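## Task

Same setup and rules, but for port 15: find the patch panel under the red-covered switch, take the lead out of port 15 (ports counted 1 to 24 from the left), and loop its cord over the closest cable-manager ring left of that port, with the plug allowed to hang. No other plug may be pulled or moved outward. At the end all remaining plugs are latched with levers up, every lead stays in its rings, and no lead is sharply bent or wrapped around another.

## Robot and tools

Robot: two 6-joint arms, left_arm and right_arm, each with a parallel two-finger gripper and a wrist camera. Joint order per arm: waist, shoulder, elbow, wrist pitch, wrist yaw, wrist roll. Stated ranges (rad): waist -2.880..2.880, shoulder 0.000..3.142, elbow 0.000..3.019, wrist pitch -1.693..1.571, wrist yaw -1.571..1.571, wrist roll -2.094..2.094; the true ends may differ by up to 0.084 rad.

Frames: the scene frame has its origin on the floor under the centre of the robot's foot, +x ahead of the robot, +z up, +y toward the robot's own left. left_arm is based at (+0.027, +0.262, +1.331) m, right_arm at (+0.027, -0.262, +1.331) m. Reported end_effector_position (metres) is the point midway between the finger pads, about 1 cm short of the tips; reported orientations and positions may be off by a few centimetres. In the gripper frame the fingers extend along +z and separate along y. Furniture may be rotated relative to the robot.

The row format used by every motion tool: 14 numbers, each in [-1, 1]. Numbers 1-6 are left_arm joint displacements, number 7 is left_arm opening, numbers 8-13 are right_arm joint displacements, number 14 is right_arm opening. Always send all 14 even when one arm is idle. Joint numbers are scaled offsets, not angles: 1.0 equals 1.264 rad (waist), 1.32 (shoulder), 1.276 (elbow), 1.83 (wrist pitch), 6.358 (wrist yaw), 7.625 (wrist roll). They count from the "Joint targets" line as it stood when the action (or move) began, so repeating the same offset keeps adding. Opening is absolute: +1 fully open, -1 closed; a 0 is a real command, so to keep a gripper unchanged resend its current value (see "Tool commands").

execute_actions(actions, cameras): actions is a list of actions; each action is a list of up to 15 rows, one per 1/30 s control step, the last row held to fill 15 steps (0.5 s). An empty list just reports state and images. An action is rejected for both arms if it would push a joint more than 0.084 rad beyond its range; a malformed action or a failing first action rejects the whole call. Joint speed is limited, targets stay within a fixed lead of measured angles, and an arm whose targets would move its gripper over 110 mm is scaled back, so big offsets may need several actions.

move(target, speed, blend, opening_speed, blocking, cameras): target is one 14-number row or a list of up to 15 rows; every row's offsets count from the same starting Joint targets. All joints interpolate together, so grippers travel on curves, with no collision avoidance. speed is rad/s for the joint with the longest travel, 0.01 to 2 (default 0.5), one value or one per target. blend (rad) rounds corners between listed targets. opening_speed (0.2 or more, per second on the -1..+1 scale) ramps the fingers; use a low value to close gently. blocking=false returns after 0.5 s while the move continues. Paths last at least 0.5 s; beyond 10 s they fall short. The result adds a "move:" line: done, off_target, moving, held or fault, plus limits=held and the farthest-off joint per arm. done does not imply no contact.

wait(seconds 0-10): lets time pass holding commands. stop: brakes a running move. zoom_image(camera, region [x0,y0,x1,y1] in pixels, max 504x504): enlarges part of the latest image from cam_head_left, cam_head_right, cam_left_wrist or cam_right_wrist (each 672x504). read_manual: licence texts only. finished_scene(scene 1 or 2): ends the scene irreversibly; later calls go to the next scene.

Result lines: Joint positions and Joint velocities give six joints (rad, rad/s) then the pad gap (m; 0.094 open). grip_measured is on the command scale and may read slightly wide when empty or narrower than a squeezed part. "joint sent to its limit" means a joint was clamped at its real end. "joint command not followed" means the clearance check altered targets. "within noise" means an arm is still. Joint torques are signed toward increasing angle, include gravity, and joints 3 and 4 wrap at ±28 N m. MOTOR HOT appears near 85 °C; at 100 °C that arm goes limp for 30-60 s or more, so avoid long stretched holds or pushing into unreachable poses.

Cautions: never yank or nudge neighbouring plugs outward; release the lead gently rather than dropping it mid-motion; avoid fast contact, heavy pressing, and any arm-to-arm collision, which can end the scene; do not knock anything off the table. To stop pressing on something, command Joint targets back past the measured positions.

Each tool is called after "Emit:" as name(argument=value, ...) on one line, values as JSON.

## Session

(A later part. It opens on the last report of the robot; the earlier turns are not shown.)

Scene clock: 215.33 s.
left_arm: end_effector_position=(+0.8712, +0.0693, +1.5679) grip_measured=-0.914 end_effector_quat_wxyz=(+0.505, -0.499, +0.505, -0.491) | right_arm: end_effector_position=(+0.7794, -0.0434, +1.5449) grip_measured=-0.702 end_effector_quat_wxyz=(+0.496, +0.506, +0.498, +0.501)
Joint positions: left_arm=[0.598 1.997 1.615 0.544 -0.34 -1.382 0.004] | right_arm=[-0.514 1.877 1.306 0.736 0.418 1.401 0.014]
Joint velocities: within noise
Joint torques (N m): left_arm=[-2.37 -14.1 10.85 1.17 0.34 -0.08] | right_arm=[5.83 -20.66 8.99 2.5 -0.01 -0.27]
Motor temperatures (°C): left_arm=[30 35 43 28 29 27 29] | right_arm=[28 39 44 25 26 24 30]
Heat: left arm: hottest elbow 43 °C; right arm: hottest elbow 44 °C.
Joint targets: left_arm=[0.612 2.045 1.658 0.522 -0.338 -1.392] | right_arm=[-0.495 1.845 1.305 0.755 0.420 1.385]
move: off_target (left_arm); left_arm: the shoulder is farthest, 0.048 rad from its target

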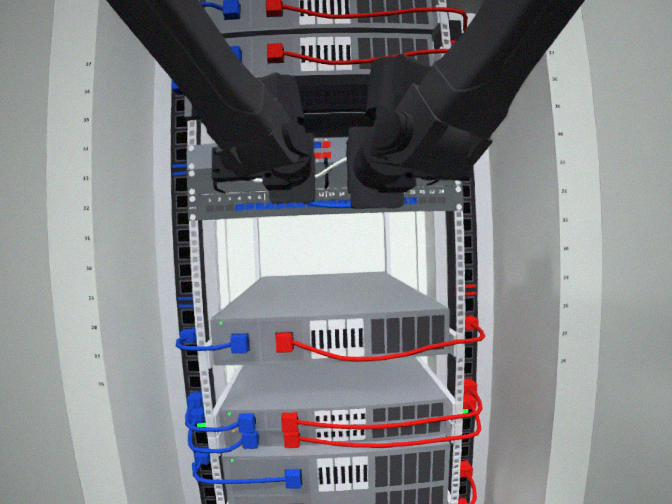

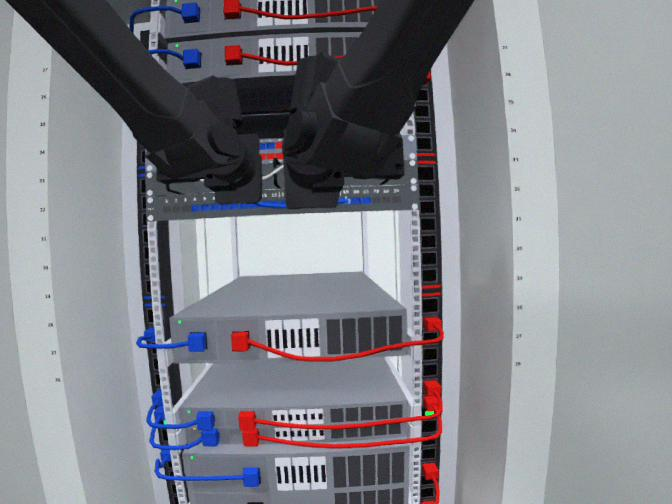

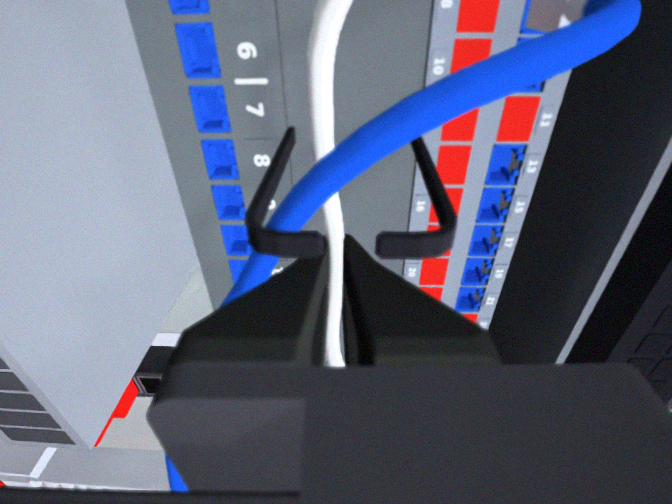

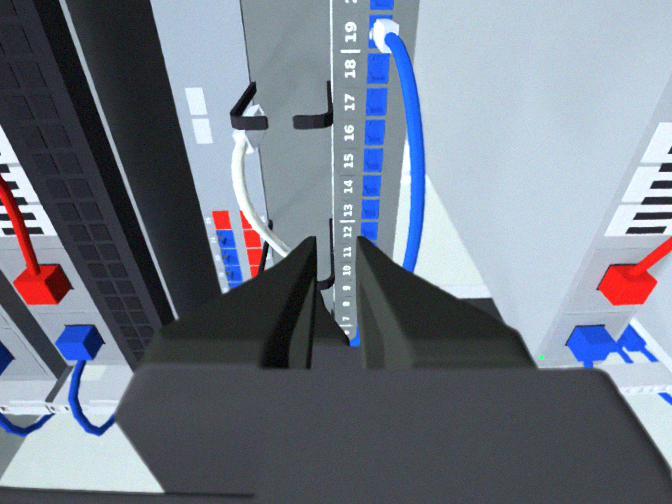

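Emit:
move(target=[[0,0,0.0,0,0.0,0,-0.92,-0.0712,-0.1023,-0.1371,0.0164,-0.0105,0,-0.70]], speed=0.3)

Emit:
zoom_image(camera="cam_head_left", region=[290, 130, 402, 214])

Emit:
zoom_image(camera="cam_right_wrist", region=[200, 50, 500, 350])

Scene clock: 217.73 s.
left_arm: end_effector_position=(+0.8712, +0.0693, +1.5679) grip_measured=-0.914 end_effector_quat_wxyz=(+0.505, -0.499, +0.505, -0.491) | right_arm: end_effector_position=(+0.7421, -0.0990, +1.5544) grip_measured=-0.702 end_effector_quat_wxyz=(+0.498, +0.503, +0.501, +0.498)
Joint positions: left_arm=[0.598 1.997 1.615 0.544 -0.34 -1.382 0.004] | right_arm=[-0.576 1.736 1.131 0.766 0.356 1.4 0.014]
Joint velocities: within noise
Joint torques (N m): left_arm=[-2.14 -13.39 10.88 1.16 0.36 -0.1] | right_arm=[2.9 -18.26 8.79 2.44 -0.22 -0.3]
Motor temperatures (°C): left_arm=[30 35 43 28 29 27 29] | right_arm=[28 39 44 25 26 24 30]
Heat: left arm: hottest elbow 43 °C; right arm: hottest elbow 44 °C.
Joint targets: left_arm=[0.612 2.045 1.658 0.522 -0.338 -1.392] | right_arm=[-0.585 1.710 1.130 0.785 0.353 1.385]
move: off_target (left_arm); left_arm: the shoulder is farthest, 0.048 rad from its target

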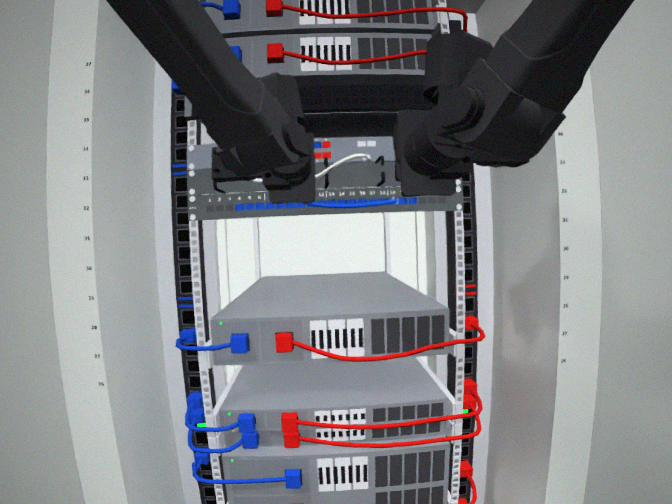

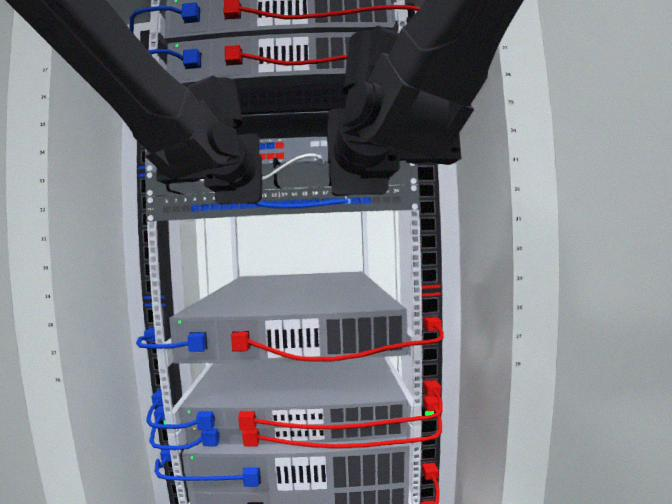

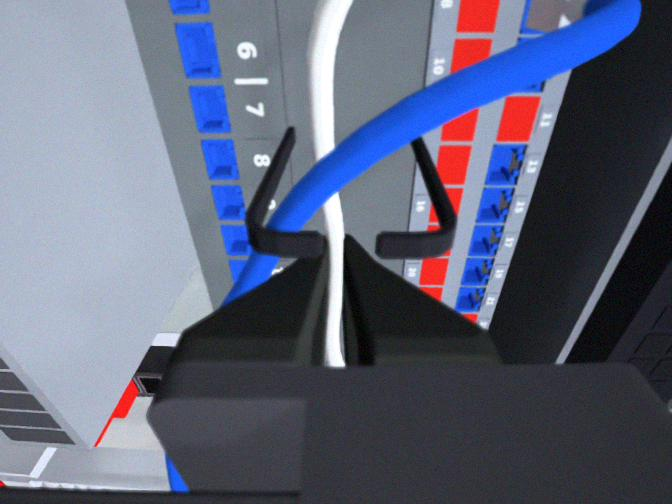

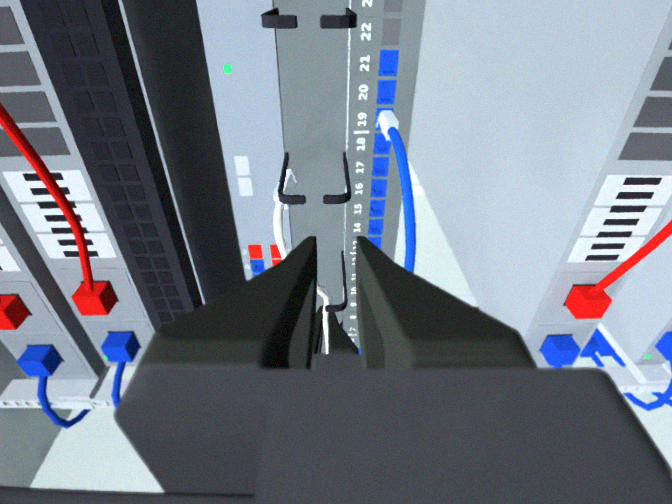

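Scaled by 4.500 from the camera's 672x504 image, which has a finer 960x720 frame.

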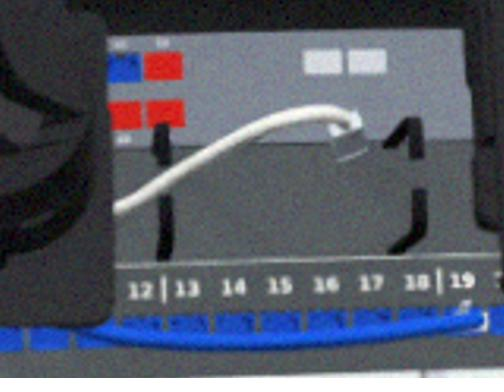

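Scaled by 1.680 from the camera's 672x504 image, which has a finer 960x720 frame.

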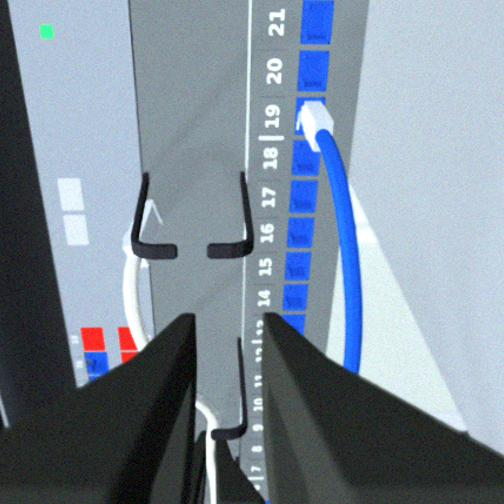

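Emit:
move(target=[[0,0.0095,-0.005,0,0.0,0,-0.92,0,0,0,0,0,0,-0.70]], speed=0.15, cameras=["cam_head_left","cam_left_wrist","cam_right_wrist"])

Emit:
zoom_image(camera="cam_head_left", region=[290, 130, 402, 214])

Scene clock: 218.90 s.
left_arm: end_effector_position=(+0.8713, +0.0691, +1.5663) grip_measured=-0.914 end_effector_quat_wxyz=(+0.505, -0.499, +0.505, -0.491) | right_arm: end_effector_position=(+0.7421, -0.0990, +1.5544) grip_measured=-0.702 end_effector_quat_wxyz=(+0.498, +0.503, +0.501, +0.498)
Joint positions: left_arm=[0.598 1.999 1.615 0.544 -0.34 -1.382 0.004] | right_arm=[-0.576 1.736 1.131 0.766 0.356 1.4 0.014]
Joint velocities: within noise
Joint torques (N m): left_arm=[-2.43 -13.74 10.32 1.24 0.37 -0.11] | right_arm=[2.84 -18.32 8.75 2.43 -0.21 -0.3]
Motor temperatures (°C): left_arm=[30 36 44 28 29 27 29] | right_arm=[28 39 44 25 26 24 30]
Heat: left arm: hottest elbow 44 °C; right arm: hottest elbow 44 °C.
Joint targets: left_arm=[0.612 2.058 1.652 0.522 -0.338 -1.392] | right_arm=[-0.585 1.710 1.130 0.785 0.353 1.385]
move: off_target (left_arm); left_arm: the shoulder is farthest, 0.059 rad from its target
Images, in order (width x height): cam_head_left 672x504, cam_left_wrist 672x504, cam_right_wrist 672x504.

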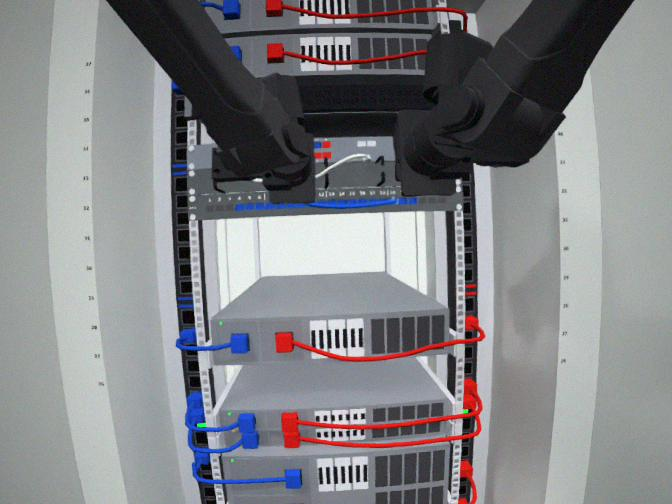

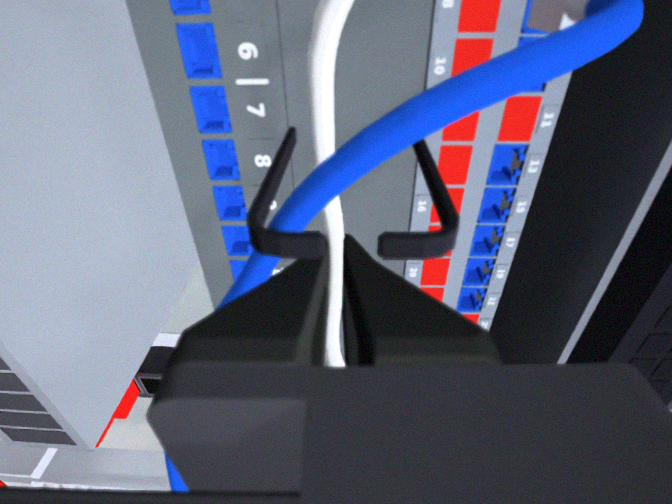

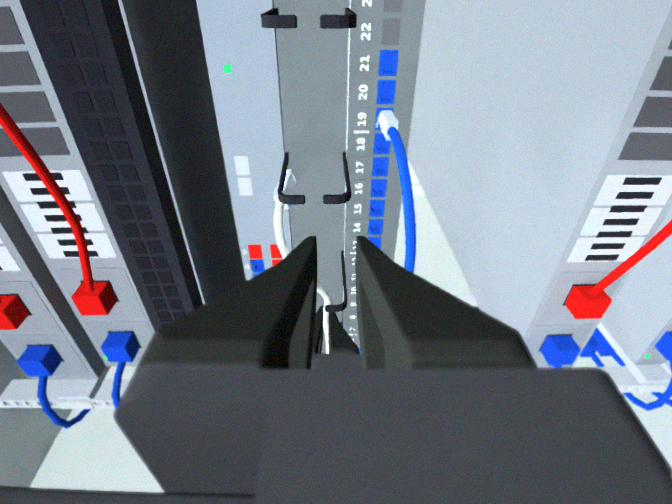

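Scaled by 4.500 from the camera's 672x504 image, which has a finer 960x720 frame.

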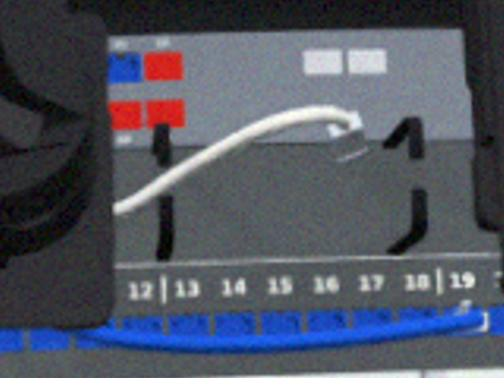

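Emit:
move(target=[[0,0,0,0,0.0,0,-0.72,0,0,0,0,0,0,-0.70]], speed=0.15, opening_speed=0.2, cameras=["cam_head_left","cam_left_wrist","cam_right_wrist"])

Emit:
zoom_image(camera="cam_head_left", region=[290, 130, 402, 214])

Emit:
zoom_image(camera="cam_right_wrist", region=[250, 130, 400, 370])

Scene clock: 220.53 s.
left_arm: end_effector_position=(+0.8722, +0.0691, +1.5689) grip_measured=-0.724 end_effector_quat_wxyz=(+0.506, -0.498, +0.504, -0.492) | right_arm: end_effector_position=(+0.7421, -0.0990, +1.5544) grip_measured=-0.702 end_effector_quat_wxyz=(+0.498, +0.503, +0.501, +0.498)
Joint positions: left_arm=[0.598 1.999 1.619 0.544 -0.339 -1.382 0.013] | right_arm=[-0.576 1.736 1.131 0.766 0.356 1.4 0.014]
Joint velocities: within noise
Joint torques (N m): left_arm=[-2.08 -13.86 10.03 1.01 0.37 -0.1] | right_arm=[3.08 -18.37 8.81 2.44 -0.19 -0.28]
Motor temperatures (°C): left_arm=[30 36 44 28 29 27 29] | right_arm=[28 39 44 25 26 24 29]
Heat: left arm: hottest elbow 44 °C; right arm: hottest elbow 44 °C.
Joint targets: left_arm=[0.612 2.058 1.652 0.522 -0.338 -1.392] | right_arm=[-0.585 1.710 1.130 0.785 0.353 1.385]
move: off_target (left_arm); left_arm: the shoulder is farthest, 0.059 rad from its target
Images, in order (width x height): cam_head_left 672x504, cam_left_wrist 672x504, cam_right_wrist 672x504.

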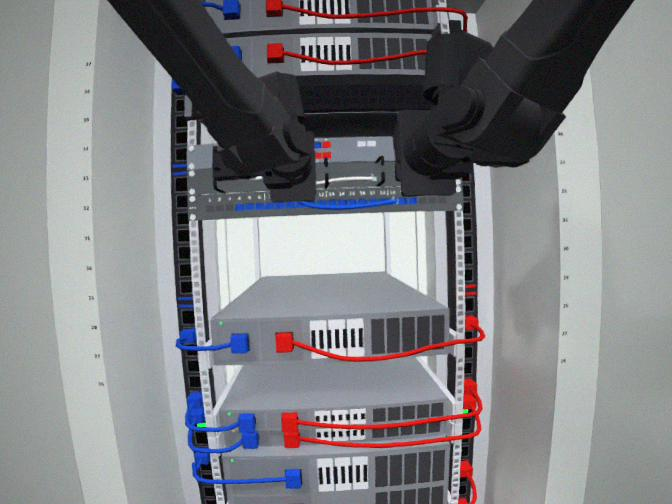

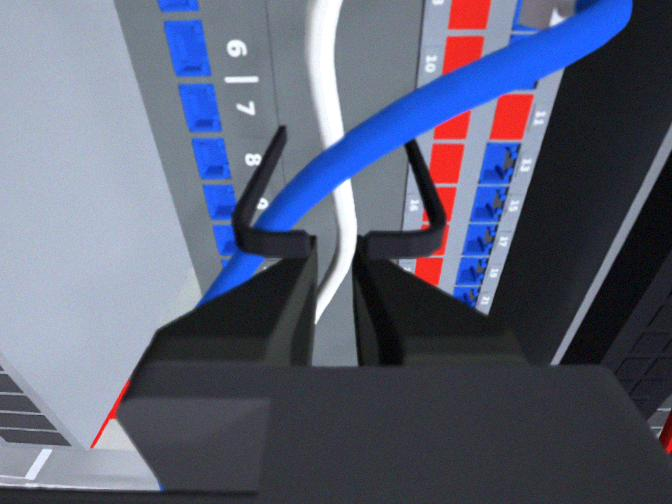

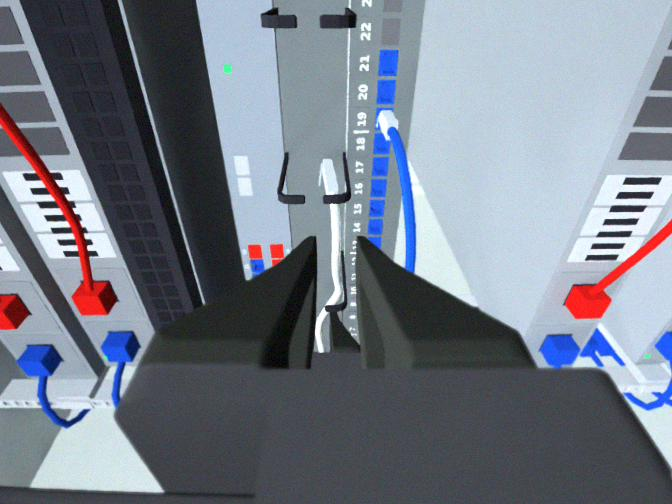

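Scaled by 4.500 from the camera's 672x504 image, which has a finer 960x720 frame.

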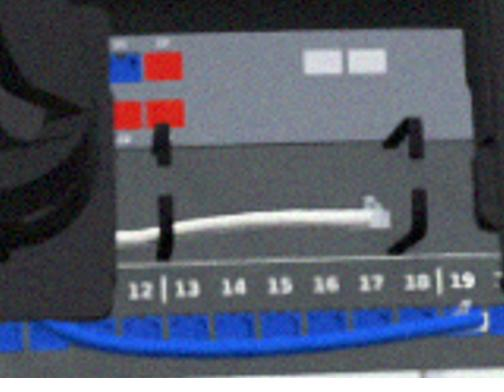

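Scaled by 2.100 from the camera's 672x504 image, which has a finer 960x720 frame.

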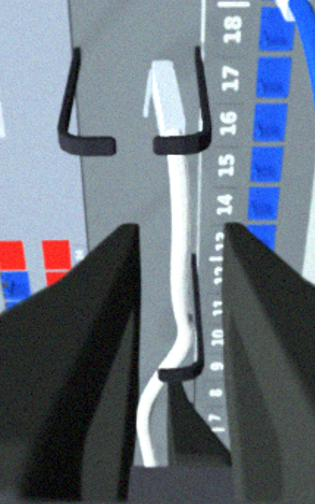

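Emit:
move(target=[[0,0,0,0,0,0,-0.66,0,0,0,0,0,0,-0.70],[-0.053,-0.1841,-0.268,0.0989,-0.0064,0,-0.66,0,0,0,0,0,0,-0.70]], speed=0.2, opening_speed=0.3)

Emit:
zoom_image(camera="cam_head_left", region=[290, 130, 402, 214])

Emit:
zoom_image(camera="cam_right_wrist", region=[250, 130, 400, 370])

Scene clock: 224.07 s.
left_arm: end_effector_position=(+0.7879, +0.0694, +1.5743) grip_measured=-0.663 end_effector_quat_wxyz=(+0.503, -0.498, +0.499, -0.500) | right_arm: end_effector_position=(+0.7421, -0.0990, +1.5544) grip_measured=-0.702 end_effector_quat_wxyz=(+0.498, +0.503, +0.501, +0.498)
Joint positions: left_arm=[0.553 1.824 1.319 0.681 -0.375 -1.385 0.016] | right_arm=[-0.576 1.736 1.131 0.766 0.356 1.4 0.014]
Joint velocities: within noise
Joint torques (N m): left_arm=[-3.72 -15.5 6.78 2.78 0.11 -0.09] | right_arm=[3.14 -18.43 8.77 2.52 -0.21 -0.29]
Motor temperatures (°C): left_arm=[30 36 43 28 29 27 29] | right_arm=[28 39 43 25 26 24 29]
Heat: left arm: hottest elbow 43 °C; right arm: hottest elbow 43 °C.
Joint targets: left_arm=[0.545 1.815 1.310 0.703 -0.378 -1.392] | right_arm=[-0.585 1.710 1.130 0.785 0.353 1.385]
move: done

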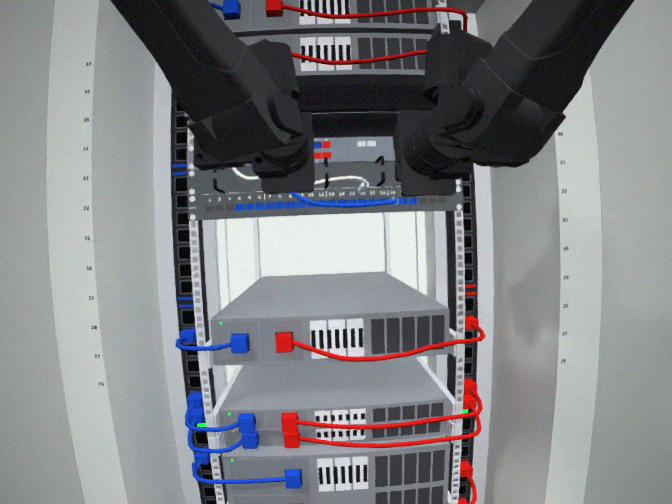

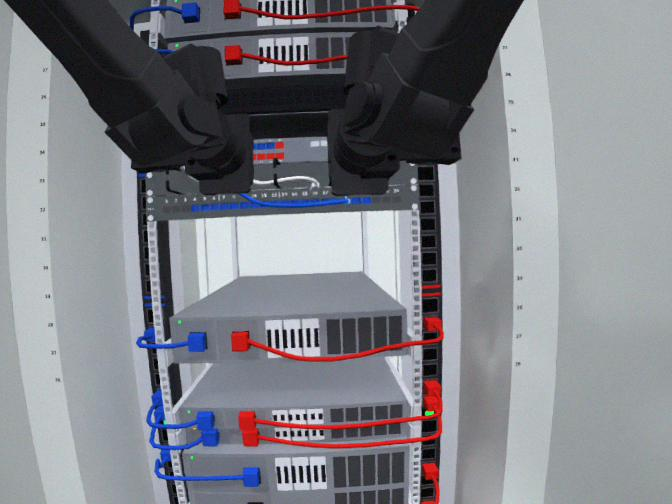

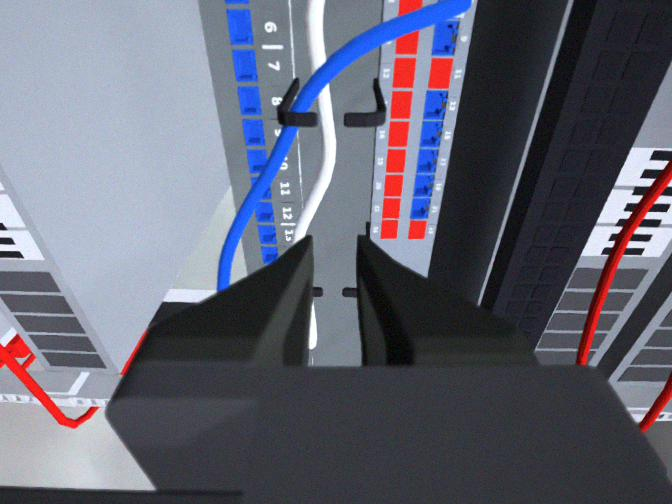

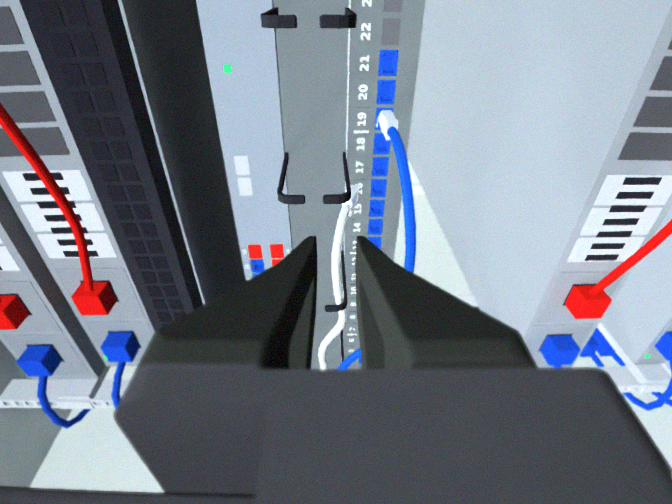

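Scaled by 4.500 from the camera's 672x504 image, which has a finer 960x720 frame.

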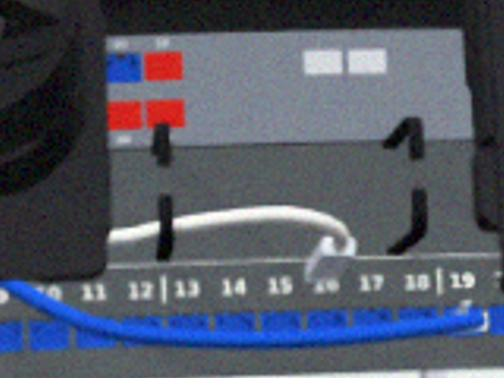

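Scaled by 2.100 from the camera's 672x504 image, which has a finer 960x720 frame.

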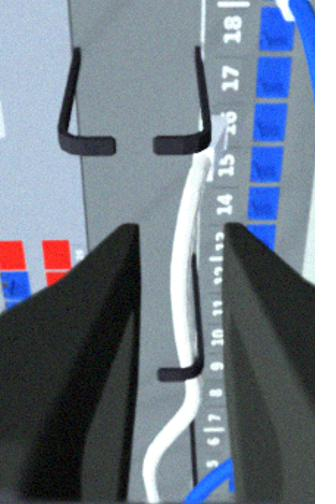

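Emit:
zoom_image(camera="cam_left_wrist", region=[250, 60, 410, 340])

Emit:
zoom_image(camera="cam_head_left", region=[200, 140, 280, 200])

Scaled by 1.800 from the camera's 672x504 image, which has a finer 960x720 frame.

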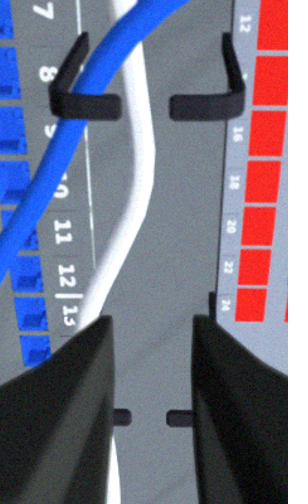

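Scaled by 6.300 from the camera's 672x504 image, which has a finer 960x720 frame.

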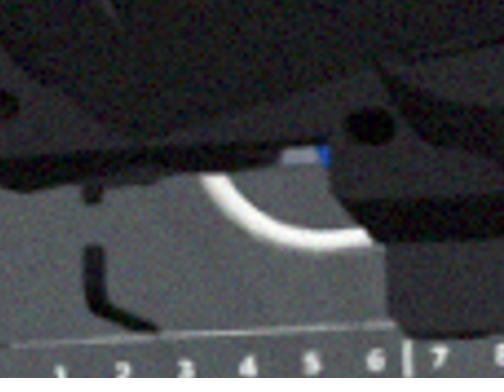

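Emit:
move(target=[[0.0672,-0.1174,-0.1567,0.023,0.0115,0,-0.66,0,0,0,0,0,0,-0.70]], speed=0.4)

Emit:
zoom_image(camera="cam_head_left", region=[200, 130, 312, 214])

Emit:
zoom_image(camera="cam_head_left", region=[290, 130, 402, 214])

Emit:
zoom_image(camera="cam_left_wrist", region=[250, 60, 410, 340])

Scene clock: 226.07 s.
left_arm: end_effector_position=(+0.7417, +0.1312, +1.5835) grip_measured=-0.663 end_effector_quat_wxyz=(+0.508, -0.494, +0.500, -0.497) | right_arm: end_effector_position=(+0.7421, -0.0990, +1.5544) grip_measured=-0.702 end_effector_quat_wxyz=(+0.498, +0.503, +0.501, +0.498)
Joint positions: left_arm=[0.625 1.665 1.119 0.725 -0.308 -1.385 0.016] | right_arm=[-0.576 1.736 1.131 0.766 0.356 1.4 0.014]
Joint velocities: within noise
Joint torques (N m): left_arm=[-2.14 -12.98 6.46 2.81 0.4 -0.05] | right_arm=[2.67 -18.55 8.81 2.5 -0.2 -0.3]
Motor temperatures (°C): left_arm=[30 36 43 29 29 27 29] | right_arm=[28 38 43 25 26 24 29]
Heat: left arm: hottest elbow 43 °C; right arm: hottest elbow 43 °C.
Joint targets: left_arm=[0.629 1.660 1.110 0.745 -0.305 -1.391] | right_arm=[-0.585 1.710 1.130 0.785 0.353 1.385]
move: done

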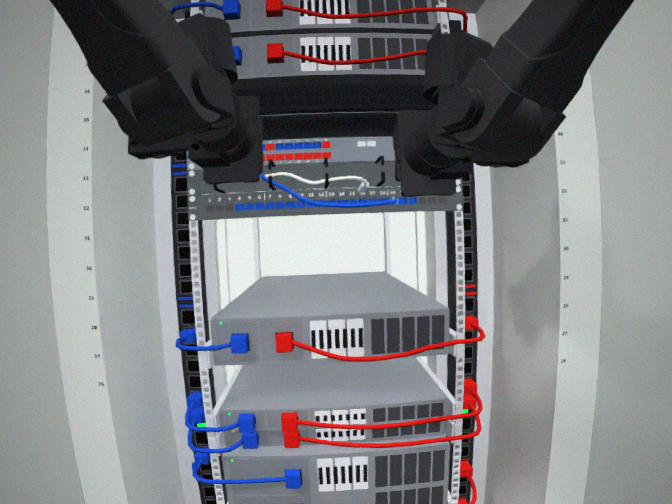

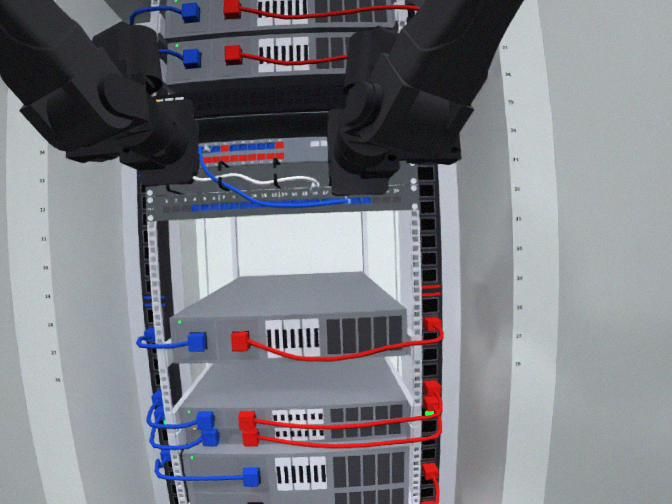

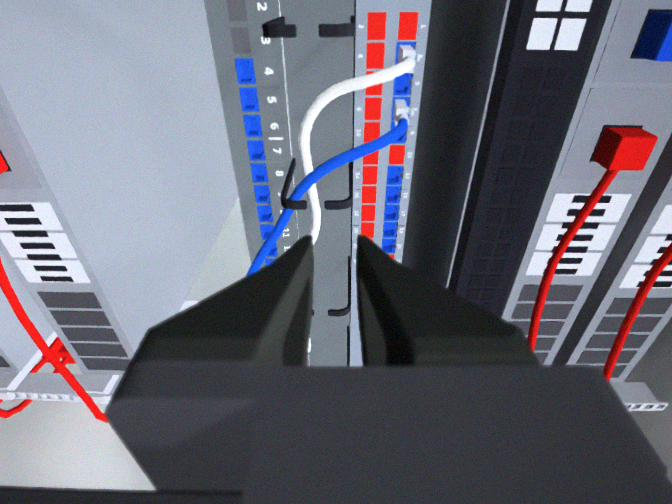

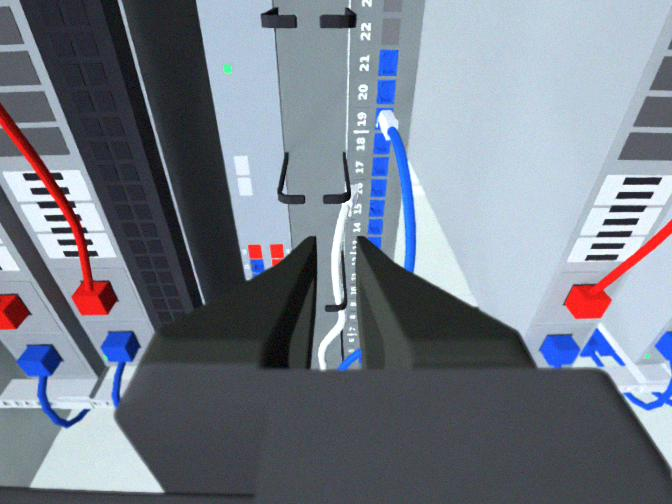

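Scaled by 4.500 from the camera's 672x504 image, which has a finer 960x720 frame.

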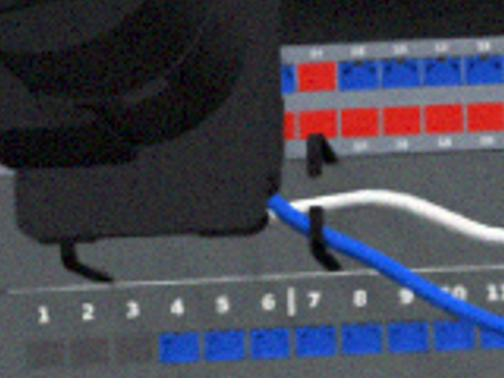

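Scaled by 4.500 from the camera's 672x504 image, which has a finer 960x720 frame.

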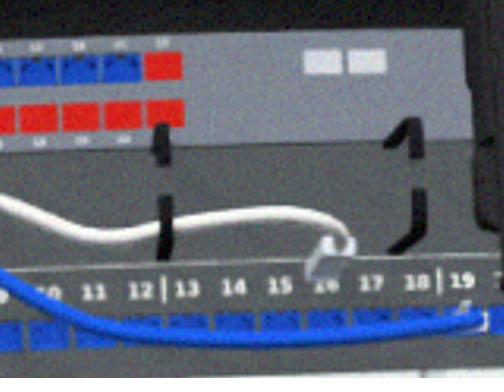

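Scaled by 1.800 from the camera's 672x504 image, which has a finer 960x720 frame.

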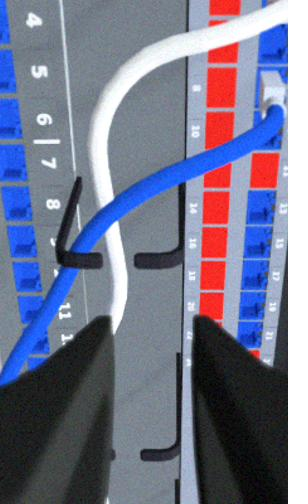

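Emit:
zoom_image(camera="cam_left_wrist", region=[270, 150, 370, 240])

Emit:
zoom_image(camera="cam_head_left", region=[258, 155, 288, 185])

Emit:
zoom_image(camera="cam_head_right", region=[200, 150, 240, 190])

Scaled by 5.040 from the camera's 672x504 image, which has a finer 960x720 frame.

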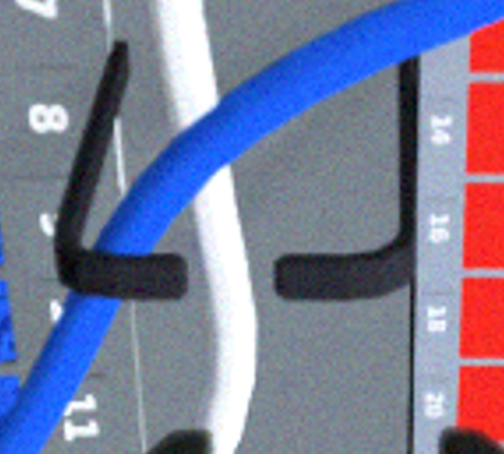

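Scaled by 16.800 from the camera's 672x504 image, which has a finer 960x720 frame.

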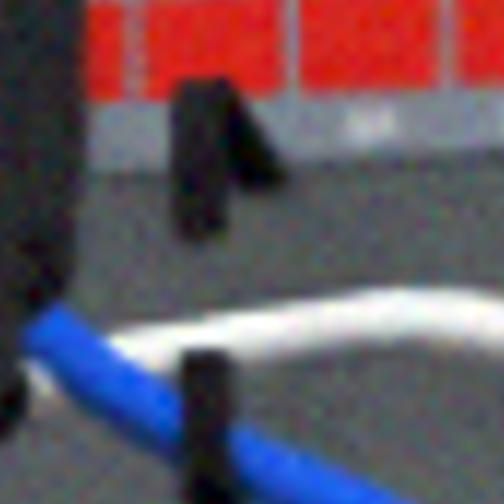

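Scaled by 12.600 from the camera's 672x504 image, which has a finer 960x720 frame.

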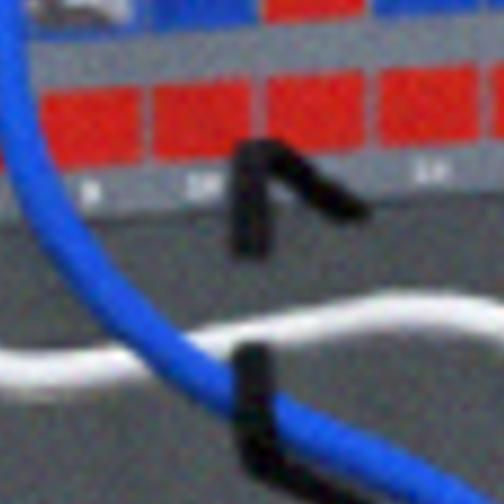

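Emit:
zoom_image(camera="cam_right_wrist", region=[300, 130, 400, 260])

Emit:
zoom_image(camera="cam_head_left", region=[340, 160, 390, 200])

Scaled by 3.877 from the camera's 672x504 image, which has a finer 960x720 frame.

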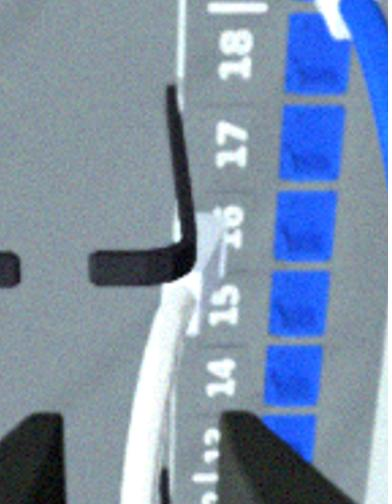

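Scaled by 10.080 from the camera's 672x504 image, which has a finer 960x720 frame.

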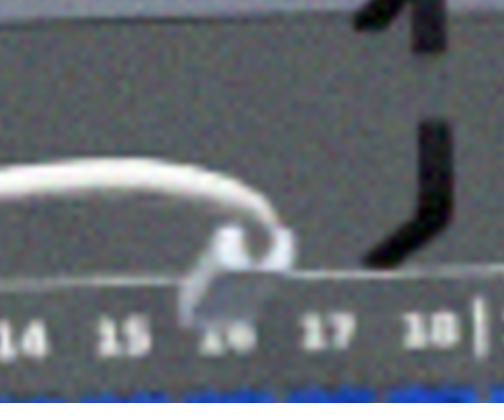

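Emit:
wait(seconds=3, cameras=["cam_head_left","cam_right_wrist"])

Emit:
zoom_image(camera="cam_head_left", region=[250, 140, 402, 214])

Scene clock: 230.23 s.
left_arm: end_effector_position=(+0.7417, +0.1312, +1.5835) grip_measured=-0.663 end_effector_quat_wxyz=(+0.508, -0.494, +0.500, -0.497) | right_arm: end_effector_position=(+0.7421, -0.0990, +1.5544) grip_measured=-0.702 end_effector_quat_wxyz=(+0.498, +0.503, +0.501, +0.498)
Joint positions: left_arm=[0.625 1.665 1.119 0.725 -0.308 -1.385 0.016] | right_arm=[-0.576 1.736 1.131 0.766 0.356 1.4 0.014]
Joint velocities: within noise
Joint torques (N m): left_arm=[-1.96 -13.16 6.5 2.88 0.35 -0.04] | right_arm=[2.9 -18.55 8.8 2.45 -0.21 -0.28]
Motor temperatures (°C): left_arm=[30 36 42 29 29 27 29] | right_arm=[28 38 43 25 26 24 29]
Heat: left arm: hottest elbow 42 °C; right arm: hottest elbow 43 °C.
Joint targets: left_arm=[0.629 1.660 1.110 0.745 -0.305 -1.391] | right_arm=[-0.585 1.710 1.130 0.785 0.353 1.385]
Tool commands: left_gripper/opening=-0.66 right_gripper/opening=-0.7
wait: 3.00 s; at rest from the start
Images, in order (width x height): cam_head_left 672x504, cam_right_wrist 672x504.

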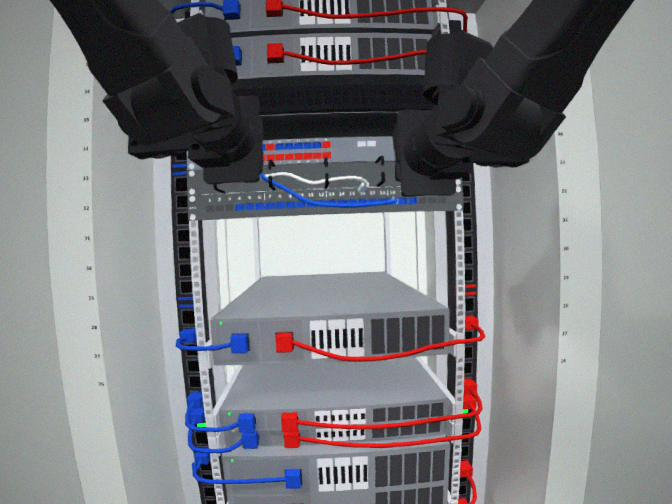

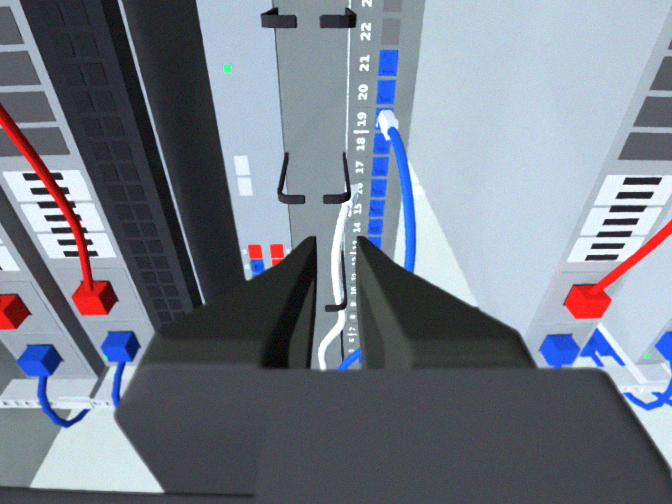

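Scaled by 3.316 from the camera's 672x504 image, which has a finer 960x720 frame.

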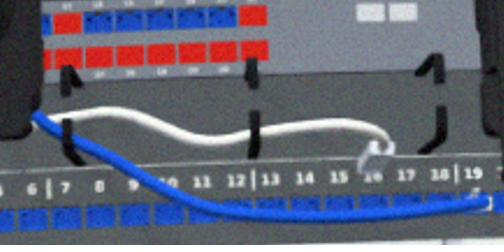

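Emit:
finished_scene(scene=2)

The scene is finished: the task was done.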